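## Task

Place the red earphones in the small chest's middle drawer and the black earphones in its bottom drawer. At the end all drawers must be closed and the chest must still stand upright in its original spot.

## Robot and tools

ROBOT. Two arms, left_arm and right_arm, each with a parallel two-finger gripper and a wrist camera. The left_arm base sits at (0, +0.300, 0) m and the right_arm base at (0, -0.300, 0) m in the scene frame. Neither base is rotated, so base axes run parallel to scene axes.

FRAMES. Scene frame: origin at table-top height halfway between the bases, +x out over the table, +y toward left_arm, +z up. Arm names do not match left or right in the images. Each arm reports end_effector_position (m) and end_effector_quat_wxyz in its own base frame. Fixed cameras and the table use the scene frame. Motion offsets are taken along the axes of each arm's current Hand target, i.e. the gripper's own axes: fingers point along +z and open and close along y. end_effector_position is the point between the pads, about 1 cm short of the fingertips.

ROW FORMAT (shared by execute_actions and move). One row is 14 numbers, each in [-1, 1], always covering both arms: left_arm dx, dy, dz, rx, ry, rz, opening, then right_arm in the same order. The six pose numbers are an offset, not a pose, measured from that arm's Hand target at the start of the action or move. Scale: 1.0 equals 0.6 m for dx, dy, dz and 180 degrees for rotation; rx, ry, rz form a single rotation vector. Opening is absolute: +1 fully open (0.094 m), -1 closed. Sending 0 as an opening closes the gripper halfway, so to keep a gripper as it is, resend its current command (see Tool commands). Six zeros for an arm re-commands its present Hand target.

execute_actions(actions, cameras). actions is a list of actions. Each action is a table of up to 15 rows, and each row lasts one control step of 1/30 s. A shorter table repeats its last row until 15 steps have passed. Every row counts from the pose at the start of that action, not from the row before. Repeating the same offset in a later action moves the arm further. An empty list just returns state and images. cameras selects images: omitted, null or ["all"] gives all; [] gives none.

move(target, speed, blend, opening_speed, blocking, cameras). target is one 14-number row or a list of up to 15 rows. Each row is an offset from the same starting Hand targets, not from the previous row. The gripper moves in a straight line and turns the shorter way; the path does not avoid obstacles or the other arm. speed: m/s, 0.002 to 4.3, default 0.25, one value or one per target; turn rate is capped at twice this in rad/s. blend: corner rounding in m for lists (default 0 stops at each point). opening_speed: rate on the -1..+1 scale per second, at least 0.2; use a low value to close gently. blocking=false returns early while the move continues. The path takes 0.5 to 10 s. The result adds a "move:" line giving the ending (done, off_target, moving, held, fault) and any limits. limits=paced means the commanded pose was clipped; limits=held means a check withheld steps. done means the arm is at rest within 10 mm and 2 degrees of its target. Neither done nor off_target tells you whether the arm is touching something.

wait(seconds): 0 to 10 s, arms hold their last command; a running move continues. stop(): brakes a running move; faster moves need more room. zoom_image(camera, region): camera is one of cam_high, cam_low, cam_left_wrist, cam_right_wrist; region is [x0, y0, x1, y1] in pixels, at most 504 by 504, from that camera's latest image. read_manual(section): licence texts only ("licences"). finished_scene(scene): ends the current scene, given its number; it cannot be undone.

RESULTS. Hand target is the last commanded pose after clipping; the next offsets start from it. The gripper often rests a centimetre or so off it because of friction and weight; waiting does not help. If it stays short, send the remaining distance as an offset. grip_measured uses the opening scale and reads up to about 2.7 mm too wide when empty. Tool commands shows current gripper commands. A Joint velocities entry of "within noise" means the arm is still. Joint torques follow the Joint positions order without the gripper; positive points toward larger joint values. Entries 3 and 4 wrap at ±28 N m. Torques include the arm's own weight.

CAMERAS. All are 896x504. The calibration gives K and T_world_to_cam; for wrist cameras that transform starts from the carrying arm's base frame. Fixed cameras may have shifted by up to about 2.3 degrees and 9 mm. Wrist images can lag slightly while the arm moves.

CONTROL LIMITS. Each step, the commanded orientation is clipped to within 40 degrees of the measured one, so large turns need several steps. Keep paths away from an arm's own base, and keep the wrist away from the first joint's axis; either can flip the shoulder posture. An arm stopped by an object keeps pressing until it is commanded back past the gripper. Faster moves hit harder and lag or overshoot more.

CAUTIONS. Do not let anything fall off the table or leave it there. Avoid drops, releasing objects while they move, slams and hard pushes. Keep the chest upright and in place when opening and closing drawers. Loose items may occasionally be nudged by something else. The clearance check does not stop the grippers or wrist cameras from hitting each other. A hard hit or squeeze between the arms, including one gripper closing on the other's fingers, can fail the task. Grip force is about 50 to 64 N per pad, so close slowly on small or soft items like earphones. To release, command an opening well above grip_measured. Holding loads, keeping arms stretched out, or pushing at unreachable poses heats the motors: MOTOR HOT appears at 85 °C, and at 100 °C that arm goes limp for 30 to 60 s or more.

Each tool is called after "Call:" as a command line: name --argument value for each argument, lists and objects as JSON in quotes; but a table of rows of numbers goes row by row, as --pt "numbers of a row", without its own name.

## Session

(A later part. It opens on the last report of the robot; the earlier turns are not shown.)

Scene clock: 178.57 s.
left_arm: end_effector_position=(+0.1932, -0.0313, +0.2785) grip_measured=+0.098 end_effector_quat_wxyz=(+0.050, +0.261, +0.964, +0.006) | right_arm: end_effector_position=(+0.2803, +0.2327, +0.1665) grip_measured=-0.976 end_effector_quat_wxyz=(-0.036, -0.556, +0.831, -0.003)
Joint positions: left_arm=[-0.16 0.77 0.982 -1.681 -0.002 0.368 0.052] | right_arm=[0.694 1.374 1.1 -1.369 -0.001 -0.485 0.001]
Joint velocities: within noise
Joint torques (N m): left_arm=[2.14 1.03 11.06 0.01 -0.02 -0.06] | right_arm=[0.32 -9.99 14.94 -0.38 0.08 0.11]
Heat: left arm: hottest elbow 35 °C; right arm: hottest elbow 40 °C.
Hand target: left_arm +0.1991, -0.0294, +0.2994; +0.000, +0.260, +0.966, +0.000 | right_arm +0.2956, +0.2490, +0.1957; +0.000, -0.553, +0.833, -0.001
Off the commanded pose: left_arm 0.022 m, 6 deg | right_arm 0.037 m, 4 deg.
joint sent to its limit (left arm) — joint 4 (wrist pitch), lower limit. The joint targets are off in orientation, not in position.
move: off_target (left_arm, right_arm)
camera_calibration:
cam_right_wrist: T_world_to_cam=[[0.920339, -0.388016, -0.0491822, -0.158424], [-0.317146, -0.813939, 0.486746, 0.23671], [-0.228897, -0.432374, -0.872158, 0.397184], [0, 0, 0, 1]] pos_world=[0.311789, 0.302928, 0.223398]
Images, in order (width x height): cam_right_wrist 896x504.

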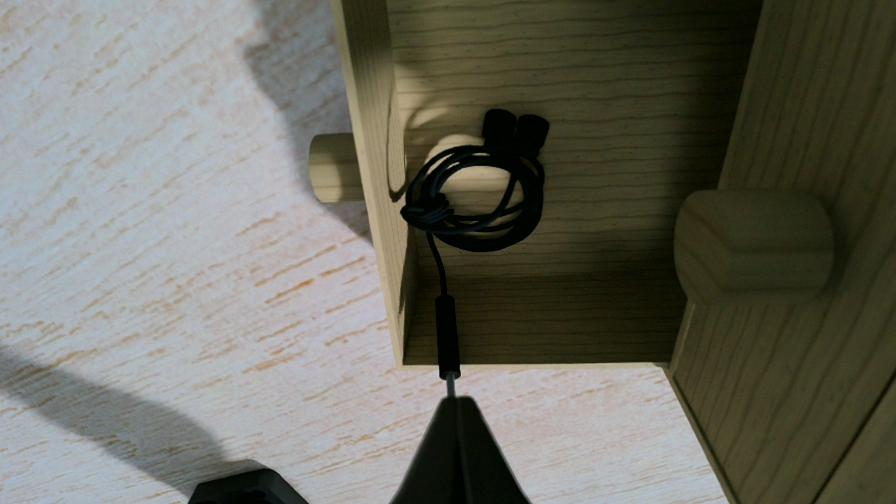

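Call:
move --pt "0 0 0 0 0 0 0.1 0.0525 0.015 0.17 0 0 0 -0.98" --pt "0 0 0 0 0 0 0.1 0.0525 0.015 0.285 0 0 0 -0.98" --speed 0.12 --cameras '["cam_right_wrist"]'

Scene clock: 183.60 s.
left_arm: end_effector_position=(+0.1932, -0.0313, +0.2785) grip_measured=+0.098 end_effector_quat_wxyz=(+0.050, +0.261, +0.964, +0.006) | right_arm: end_effector_position=(+0.2732, +0.2263, +0.0270) grip_measured=-0.976 end_effector_quat_wxyz=(-0.001, -0.555, +0.832, +0.000)
Joint positions: left_arm=[-0.16 0.77 0.982 -1.681 -0.002 0.368 0.052] | right_arm=[0.693 1.489 0.808 -0.892 -0.001 -0.485 0.001]
Joint velocities: within noise
Joint torques (N m): left_arm=[1.9 0.79 11.08 0.01 -0.02 -0.05] | right_arm=[-1.14 -8.88 6.71 0.36 0.1 -0.07]
Heat: left arm: hottest elbow 35 °C; right arm: hottest elbow 40 °C.
Hand target: left_arm +0.1991, -0.0294, +0.2994; +0.000, +0.260, +0.966, +0.000 | right_arm +0.2753, +0.2230, +0.0246; +0.000, -0.553, +0.833, -0.001
Off the commanded pose: left_arm 0.022 m, 6 deg | right_arm 0.004 m, 0 deg.
joint sent to its limit (left arm) — joint 4 (wrist pitch), lower limit. The joint targets are off in orientation, not in position.
move: off_target (left_arm)
camera_calibration:
cam_right_wrist: T_world_to_cam=[[0.921668, -0.387616, -0.0168198, -0.162557], [-0.342921, -0.834139, 0.431992, 0.310209], [-0.181477, -0.392385, -0.90172, 0.249861], [0, 0, 0, 1]] pos_world=[0.301544, 0.29379, 0.0885624]
Images, in order (width x height): cam_right_wrist 896x504.

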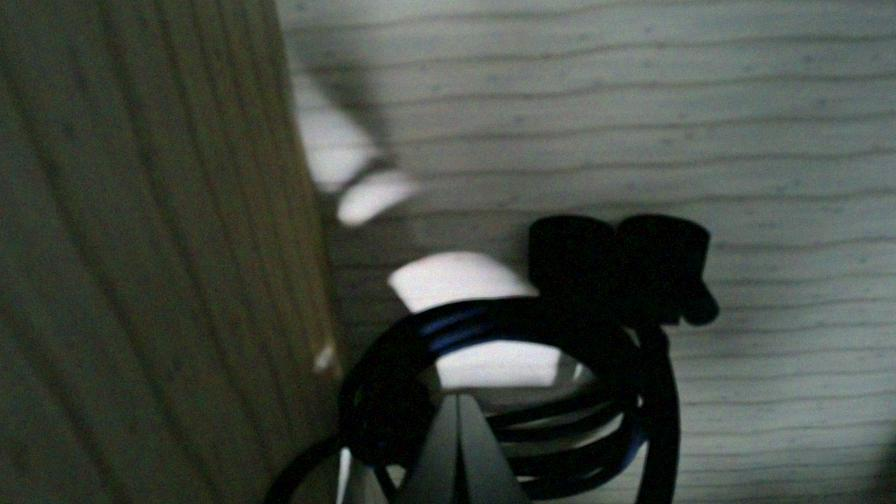

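Inside the ring. Push +lateral.

Call:
move --target '[0,0,0,0,0,0,0.1,-0.1,-0.01,0.008,0,0,0,-0.98]' --speed 0.12 --cameras '["cam_right_wrist"]'

Call:
move --target '[0,0,0,0,0,0,0.1,0,0,-0.33,0,0,0,-0.98]' --cameras '["cam_right_wrist"]'

Scene clock: 185.50 s.
left_arm: end_effector_position=(+0.1932, -0.0313, +0.2785) grip_measured=+0.098 end_effector_quat_wxyz=(+0.050, +0.261, +0.964, +0.006) | right_arm: end_effector_position=(+0.2900, +0.2555, +0.0188) grip_measured=-0.976 end_effector_quat_wxyz=(-0.011, -0.546, +0.838, -0.002)
Joint positions: left_arm=[-0.16 0.77 0.982 -1.681 -0.002 0.368 0.052] | right_arm=[0.724 1.591 0.901 -0.903 0.001 -0.431 0.001]
Joint velocities: within noise
Joint torques (N m): left_arm=[2.02 0.79 11.04 0.01 -0.01 -0.07] | right_arm=[1.03 -7.71 11.69 0.12 0.03 -0.06]
Heat: left arm: hottest elbow 35 °C; right arm: hottest elbow 39 °C.
Hand target: left_arm +0.1991, -0.0294, +0.2994; +0.000, +0.260, +0.966, +0.000 | right_arm +0.3040, +0.2761, +0.0199; +0.000, -0.553, +0.833, -0.001
Off the commanded pose: left_arm 0.022 m, 6 deg | right_arm 0.025 m, 2 deg.
joint sent to its limit (left arm) — joint 4 (wrist pitch), lower limit. The joint targets are off in orientation, not in position.
move: off_target (left_arm, right_arm)
camera_calibration:
cam_right_wrist: T_world_to_cam=[[0.912463, -0.408494, -0.0233323, -0.15878], [-0.355455, -0.819648, 0.449253, 0.343563], [-0.202642, -0.401633, -0.8931, 0.265254], [0, 0, 0, 1]] pos_world=[0.320753, 0.323275, 0.0788471]
Images, in order (width x height): cam_right_wrist 896x504.

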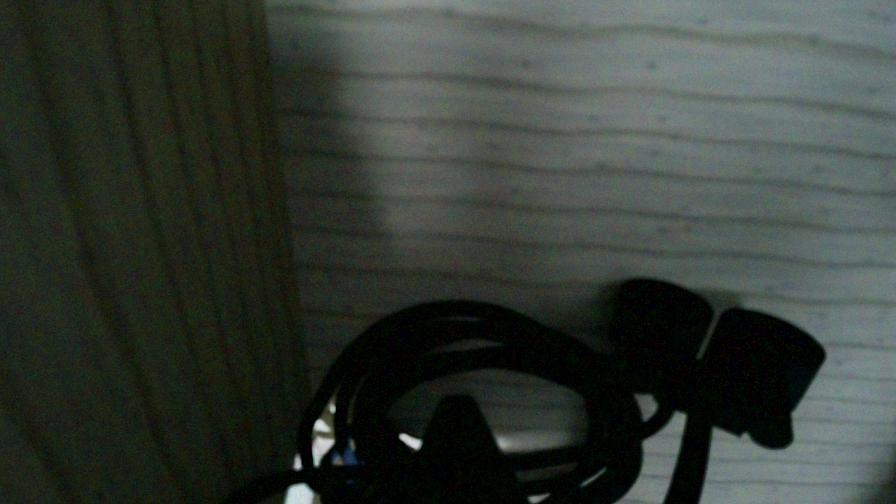

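Scene clock: 187.07 s.
left_arm: end_effector_position=(+0.1932, -0.0313, +0.2785) grip_measured=+0.098 end_effector_quat_wxyz=(+0.050, +0.261, +0.964, +0.006) | right_arm: end_effector_position=(+0.2903, +0.2597, +0.1914) grip_measured=-0.976 end_effector_quat_wxyz=(-0.031, -0.549, +0.835, -0.005)
Joint positions: left_arm=[-0.16 0.77 0.982 -1.681 -0.002 0.368 0.052] | right_arm=[0.732 1.418 1.211 -1.428 0.001 -0.431 0.001]
Joint velocities: within noise
Joint torques (N m): left_arm=[2.02 0.73 11.08 0.02 -0.02 -0.05] | right_arm=[0.5 -9.82 15.2 -0.38 0.03 -0.05]
Heat: left arm: hottest elbow 35 °C; right arm: hottest elbow 39 °C.
Hand target: left_arm +0.1991, -0.0294, +0.2994; +0.000, +0.260, +0.966, +0.000 | right_arm +0.3038, +0.2765, +0.2179; +0.000, -0.553, +0.833, -0.001
Off the commanded pose: left_arm 0.022 m, 6 deg | right_arm 0.034 m, 4 deg.
joint sent to its limit (left arm) — joint 4 (wrist pitch), lower limit. The joint targets are off in orientation, not in position.
move: off_target (left_arm, right_arm)
camera_calibration:
cam_right_wrist: T_world_to_cam=[[0.914555, -0.402442, -0.0403673, -0.15218], [-0.334946, -0.809531, 0.482153, 0.254662], [-0.226717, -0.427434, -0.875157, 0.431397], [0, 0, 0, 1]] pos_world=[0.32228, 0.329307, 0.248611]
Images, in order (width x height): cam_right_wrist 896x504.

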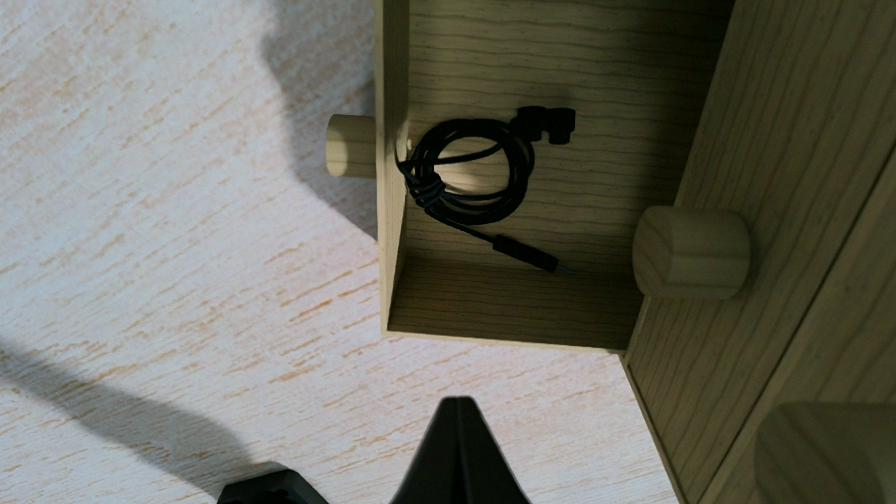

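Call:
zoom_image --camera "cam_right_wrist" --region '[320, 60, 620, 300]'

Scaled by 1.680 from the camera's 896x504 image, which has a finer 1280x720 frame.

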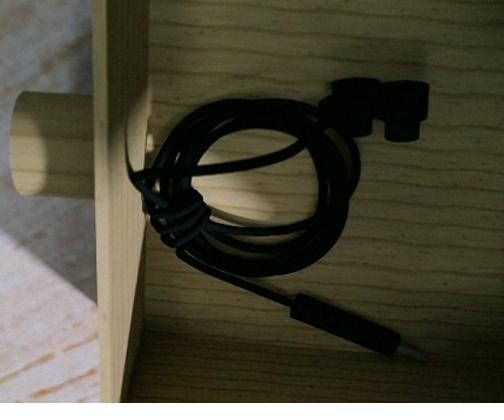

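Call:
move --pt "0 0 0 0 0 0 0.1 0 0 -0.13 0 0 0 -0.98" --pt "0 0 0 0 0 0 0.1 0.427 -0.173 -0.13 0 0 0.372 -0.98" --blend 0.03 --speed 0.35 --cameras '[]'

Call:
move --target '[-0.175,-0.401,0.082,-0.028,-0.445,-0.032,-0.95,0,0,0,0,0,0,-0.98]' --speed 0.4

Scene clock: 192.83 s.
left_arm: end_effector_position=(+0.1932, -0.0313, +0.2785) grip_measured=+0.098 end_effector_quat_wxyz=(+0.050, +0.261, +0.964, +0.006) | right_arm: end_effector_position=(+0.3052, +0.0030, +0.2947) grip_measured=-0.976 end_effector_quat_wxyz=(+0.000, -0.014, +1.000, -0.001)
Joint positions: left_arm=[-0.16 0.77 0.982 -1.681 -0.002 0.368 0.052] | right_arm=[0.012 1.139 1.238 -1.669 0.001 -0.016 0.001]
Joint velocities: within noise
Joint torques (N m): left_arm=[2.02 0.62 11.04 -0.02 -0.03 -0.05] | right_arm=[-1.08 -7.12 8.92 -0.18 0.06 0.1]
Heat: left arm: hottest elbow 35 °C; right arm: hottest elbow 39 °C.
Hand target: left_arm +0.1991, -0.0294, +0.2994; +0.000, +0.260, +0.966, +0.000 | right_arm +0.3001, +0.0003, +0.2963; +0.001, -0.002, +1.000, -0.001
Off the commanded pose: left_arm 0.022 m, 6 deg | right_arm 0.006 m, 1 deg.
joint sent to its limit (left arm) — joint 4 (wrist pitch), lower limit. The joint targets are off in orientation, not in position.
move: off_target (left_arm)
No camera images: "cameras" was empty.

Scene clock: 195.80 s.
left_arm: end_effector_position=(+0.1682, -0.2884, +0.2502) grip_measured=-0.948 end_effector_quat_wxyz=(+0.630, +0.152, +0.751, -0.129) | right_arm: end_effector_position=(+0.3052, +0.0030, +0.2947) grip_measured=-0.976 end_effector_quat_wxyz=(+0.000, -0.013, +1.000, -0.001)
Joint positions: left_arm=[-1.513 0.767 0.407 -0.019 -1.081 -0.34 0.002] | right_arm=[0.012 1.139 1.238 -1.669 0.001 -0.015 0.001]
Joint velocities: within noise
Joint torques (N m): left_arm=[1.08 0.97 8.05 1.94 -0.23 -0.03] | right_arm=[-1.14 -7.12 8.91 -0.2 0.05 0.11]
Heat: left arm: hottest elbow 35 °C; right arm: hottest elbow 39 °C.
Hand target: left_arm +0.1692, -0.2901, +0.2501; +0.631, +0.154, +0.749, -0.128 | right_arm +0.3001, +0.0003, +0.2963; +0.001, -0.002, +1.000, -0.001
Off the commanded pose: left_arm 0.002 m, 0 deg | right_arm 0.006 m, 1 deg.
move: done
camera_calibration:
cam_left_wrist: T_world_to_cam=[[-0.402764, -0.915274, -0.00735583, -0.19608], [-0.534022, 0.241507, -0.810243, 0.399252], [0.743371, -0.322409, -0.586047, 0.0125019], [0, 0, 0, 1]] pos_world=[0.124942, -0.271859, 0.329376]
cam_right_wrist: T_world_to_cam=[[0.0218041, -0.999666, -0.0138784, 0.00152043], [-0.90242, -0.025654, 0.430093, 0.188109], [-0.430305, 0.00314638, -0.902678, 0.484503], [0, 0, 0, 1]] pos_world=[0.378205, 0.00482125, 0.356467]

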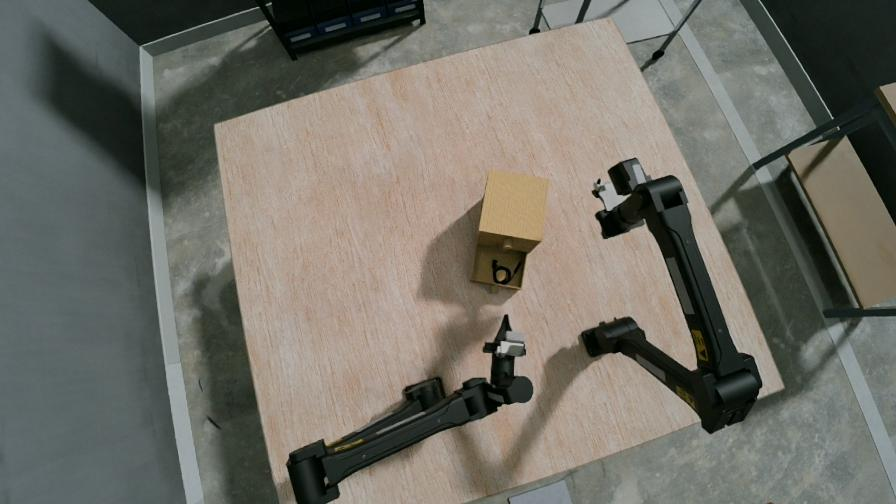

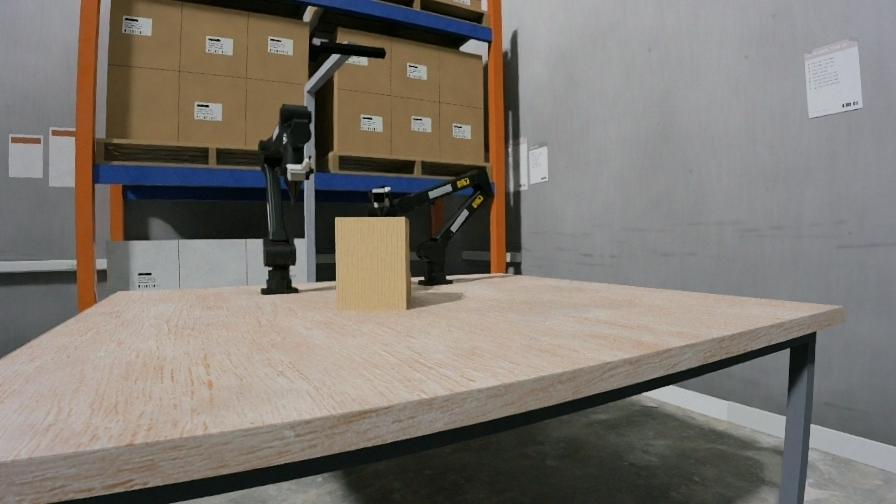

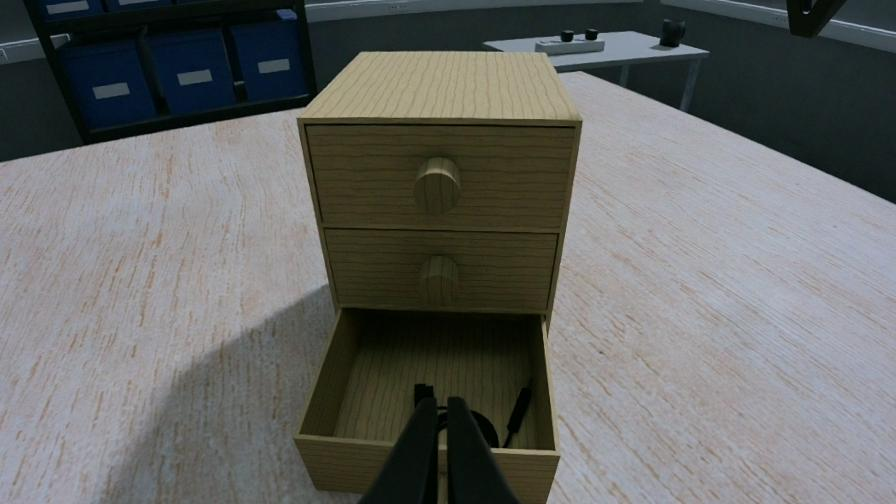

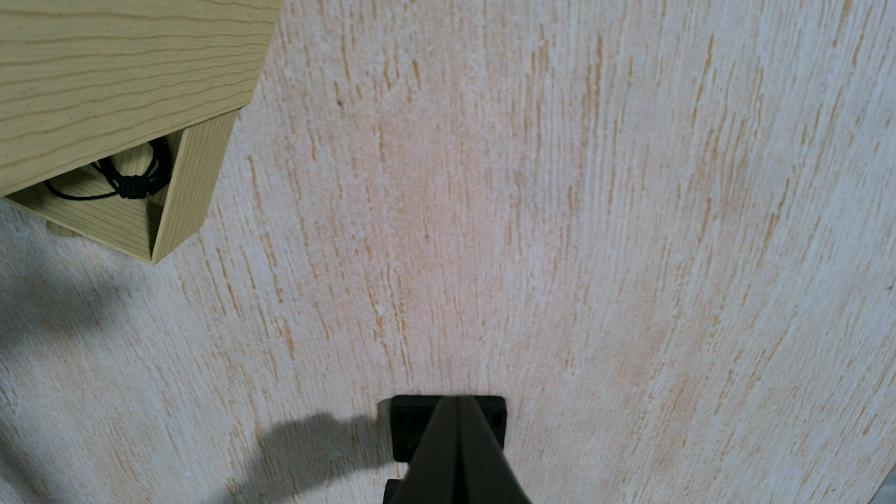

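Call:
move --pt "0.325 0.025 0.078 0 0 0 -0.95 0 0 0 0 0 0 -0.98" --pt "0.263 0.008 0.37 0 0 0 -0.95 0 0 0 0 0 0 -0.98" --speed '[0.3,0.12]' --cameras '["cam_left_wrist","cam_high"]'

Scene clock: 201.07 s.
left_arm: end_effector_position=(+0.3380, -0.3580, +0.0592) grip_measured=-0.948 end_effector_quat_wxyz=(+0.630, +0.153, +0.749, -0.136) | right_arm: end_effector_position=(+0.3052, +0.0030, +0.2947) grip_measured=-0.976 end_effector_quat_wxyz=(+0.000, -0.013, +1.000, -0.001)
Joint positions: left_arm=[-1.006 1.844 0.486 1.155 -0.582 -0.124 0.002] | right_arm=[0.012 1.139 1.238 -1.669 0.001 -0.015 0.001]
Joint velocities: within noise
Joint torques (N m): left_arm=[2.02 -6.01 4.74 1.11 -0.07 -0.03] | right_arm=[-1.08 -7.12 8.9 -0.17 0.05 0.11]
Heat: left arm: hottest elbow 35 °C; right arm: hottest elbow 38 °C.
Hand target: left_arm +0.3478, -0.3606, +0.0570; +0.631, +0.154, +0.749, -0.128 | right_arm +0.3001, +0.0003, +0.2963; +0.001, -0.002, +1.000, -0.001
Off the commanded pose: left_arm 0.010 m, 1 deg | right_arm 0.006 m, 1 deg.
move: done
camera_calibration:
cam_left_wrist: T_world_to_cam=[[-0.412719, -0.910858, 0.000792819, -0.188288], [-0.530156, 0.239511, -0.813369, 0.350183], [0.740674, -0.336113, -0.581747, -0.252329], [0, 0, 0, 1]] pos_world=[0.294835, -0.340188, 0.138186]
Images, in order (width x height): cam_high 896x504, cam_left_wrist 896x504.

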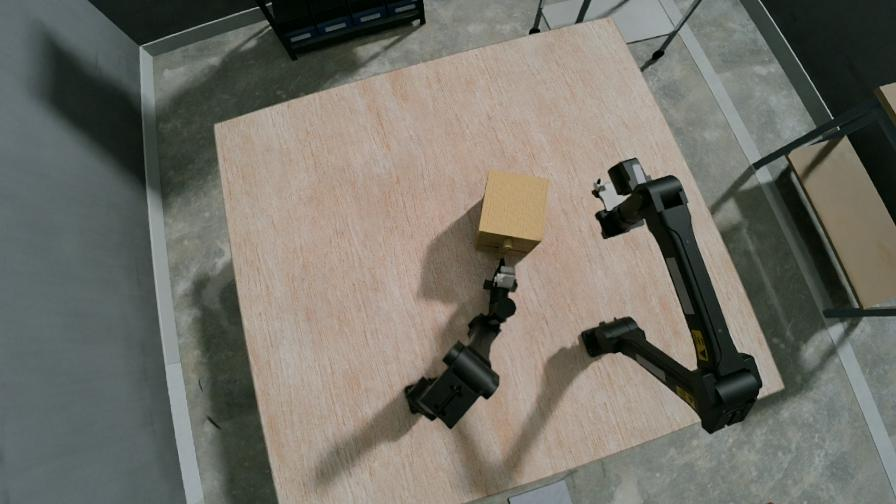

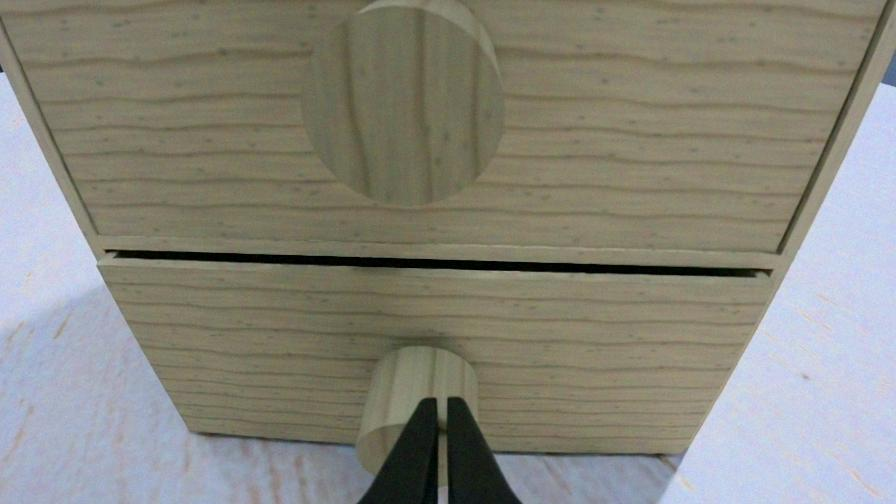

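Call:
move --target '[0,0.004,0.033,0,0,0,-0.95,0,0,0,0,0,0,-0.98]' --speed 0.1 --cameras '["cam_left_wrist"]'

Scene clock: 202.73 s.
left_arm: end_effector_position=(+0.3484, -0.3640, +0.0579) grip_measured=-0.948 end_effector_quat_wxyz=(+0.630, +0.158, +0.747, -0.140) | right_arm: end_effector_position=(+0.3052, +0.0030, +0.2947) grip_measured=-0.976 end_effector_quat_wxyz=(+0.000, -0.013, +1.000, -0.001)
Joint positions: left_arm=[-0.985 1.861 0.512 1.152 -0.549 -0.115 0.002] | right_arm=[0.012 1.139 1.238 -1.669 0.001 -0.015 0.001]
Joint velocities: within noise
Joint torques (N m): left_arm=[2.96 -5.89 5.81 0.9 -0.03 -0.06] | right_arm=[-0.91 -7.12 8.94 -0.17 0.05 0.12]
Heat: left arm: hottest elbow 35 °C; right arm: hottest elbow 38 °C.
Hand target: left_arm +0.3667, -0.3661, +0.0536; +0.631, +0.154, +0.749, -0.128 | right_arm +0.3001, +0.0003, +0.2963; +0.001, -0.002, +1.000, -0.001
Off the commanded pose: left_arm 0.019 m, 2 deg | right_arm 0.006 m, 1 deg.
move: off_target (left_arm)
camera_calibration:
cam_left_wrist: T_world_to_cam=[[-0.424538, -0.90541, 0.000843215, -0.183407], [-0.525639, 0.245708, -0.814452, 0.356817], [0.737205, -0.346209, -0.580231, -0.26537], [0, 0, 0, 1]] pos_world=[0.305326, -0.345605, 0.136789]
Images, in order (width x height): cam_left_wrist 896x504.

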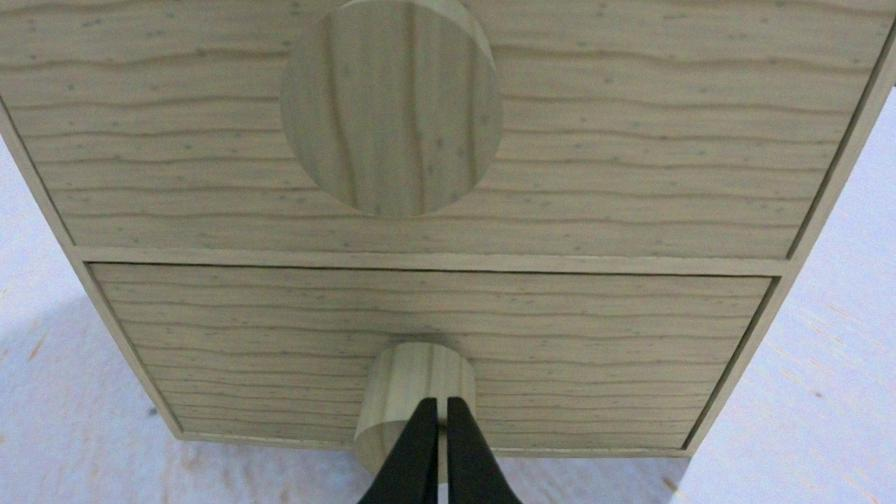

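Call:
move --target '[-0.01,0,-0.18,0,0,0,-0.95,0,0,0,0,0,0,-0.98]'

Call:
zoom_image --camera "cam_left_wrist" --region '[200, 0, 700, 400]'

Scene clock: 204.60 s.
left_arm: end_effector_position=(+0.2748, -0.3221, +0.0752) grip_measured=-0.948 end_effector_quat_wxyz=(+0.633, +0.154, +0.750, -0.120) | right_arm: end_effector_position=(+0.3052, +0.0030, +0.2947) grip_measured=-0.976 end_effector_quat_wxyz=(+0.000, -0.013, +1.000, -0.001)
Joint positions: left_arm=[-1.139 1.703 0.323 1.147 -0.736 -0.142 0.002] | right_arm=[0.012 1.139 1.238 -1.669 0.001 -0.015 0.001]
Joint velocities: within noise
Joint torques (N m): left_arm=[-0.26 -6.07 2.65 1.25 -0.27 -0.29] | right_arm=[-1.08 -7.12 8.91 -0.2 0.05 0.11]
Heat: left arm: hottest elbow 35 °C; right arm: hottest elbow 38 °C.
Hand target: left_arm +0.2696, -0.3249, +0.0778; +0.631, +0.154, +0.749, -0.128 | right_arm +0.3001, +0.0003, +0.2963; +0.001, -0.002, +1.000, -0.001
Off the commanded pose: left_arm 0.006 m, 1 deg | right_arm 0.006 m, 1 deg.
move: done
camera_calibration:
cam_left_wrist: T_world_to_cam=[[-0.39415, -0.918705, -0.0250448, -0.187469], [-0.528534, 0.248881, -0.81161, 0.323506], [0.751863, -0.306659, -0.583663, -0.177655], [0, 0, 0, 1]] pos_world=[0.230665, -0.307222, 0.154175]
cam_right_wrist: T_world_to_cam=[[0.0218041, -0.999666, -0.0138784, 0.00152043], [-0.90242, -0.025654, 0.430093, 0.188109], [-0.430305, 0.00314638, -0.902678, 0.484503], [0, 0, 0, 1]] pos_world=[0.378205, 0.00482125, 0.356467]

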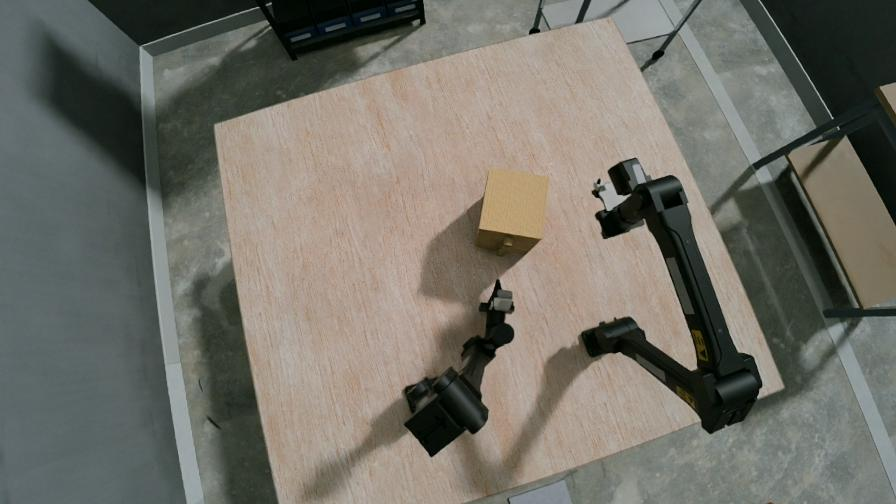

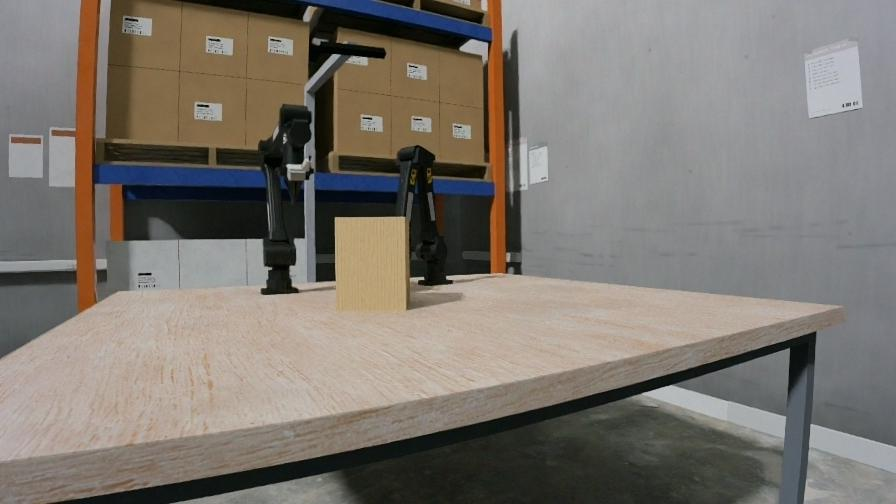

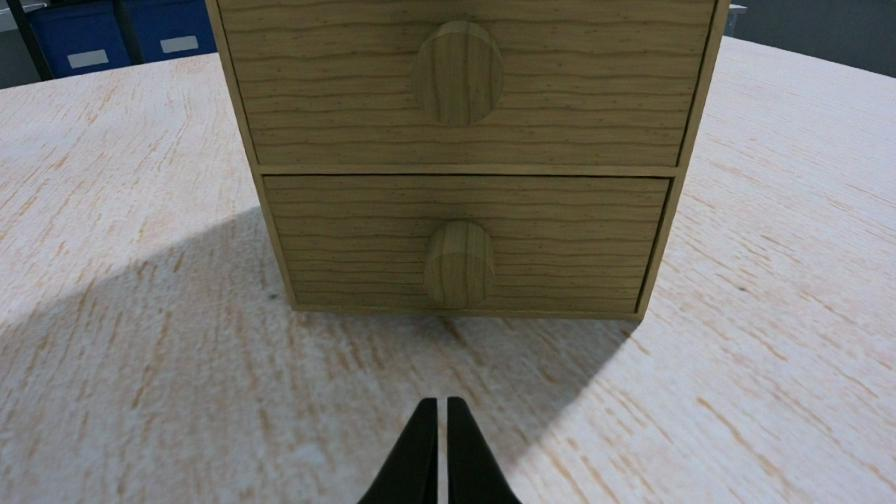

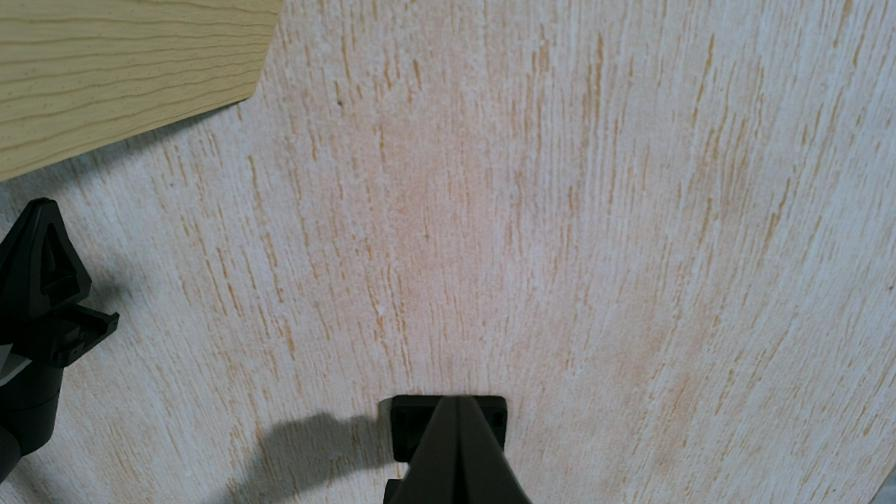

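Scaled by 1.008 from the camera's 896x504 image, which has a finer 1280x720 frame.

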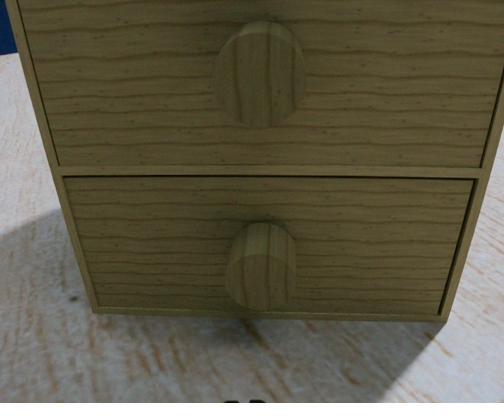

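Both shut, chest within a centimetre or so of its original spot.

Call:
finished_scene --scene 1

The scene is finished: the task was done.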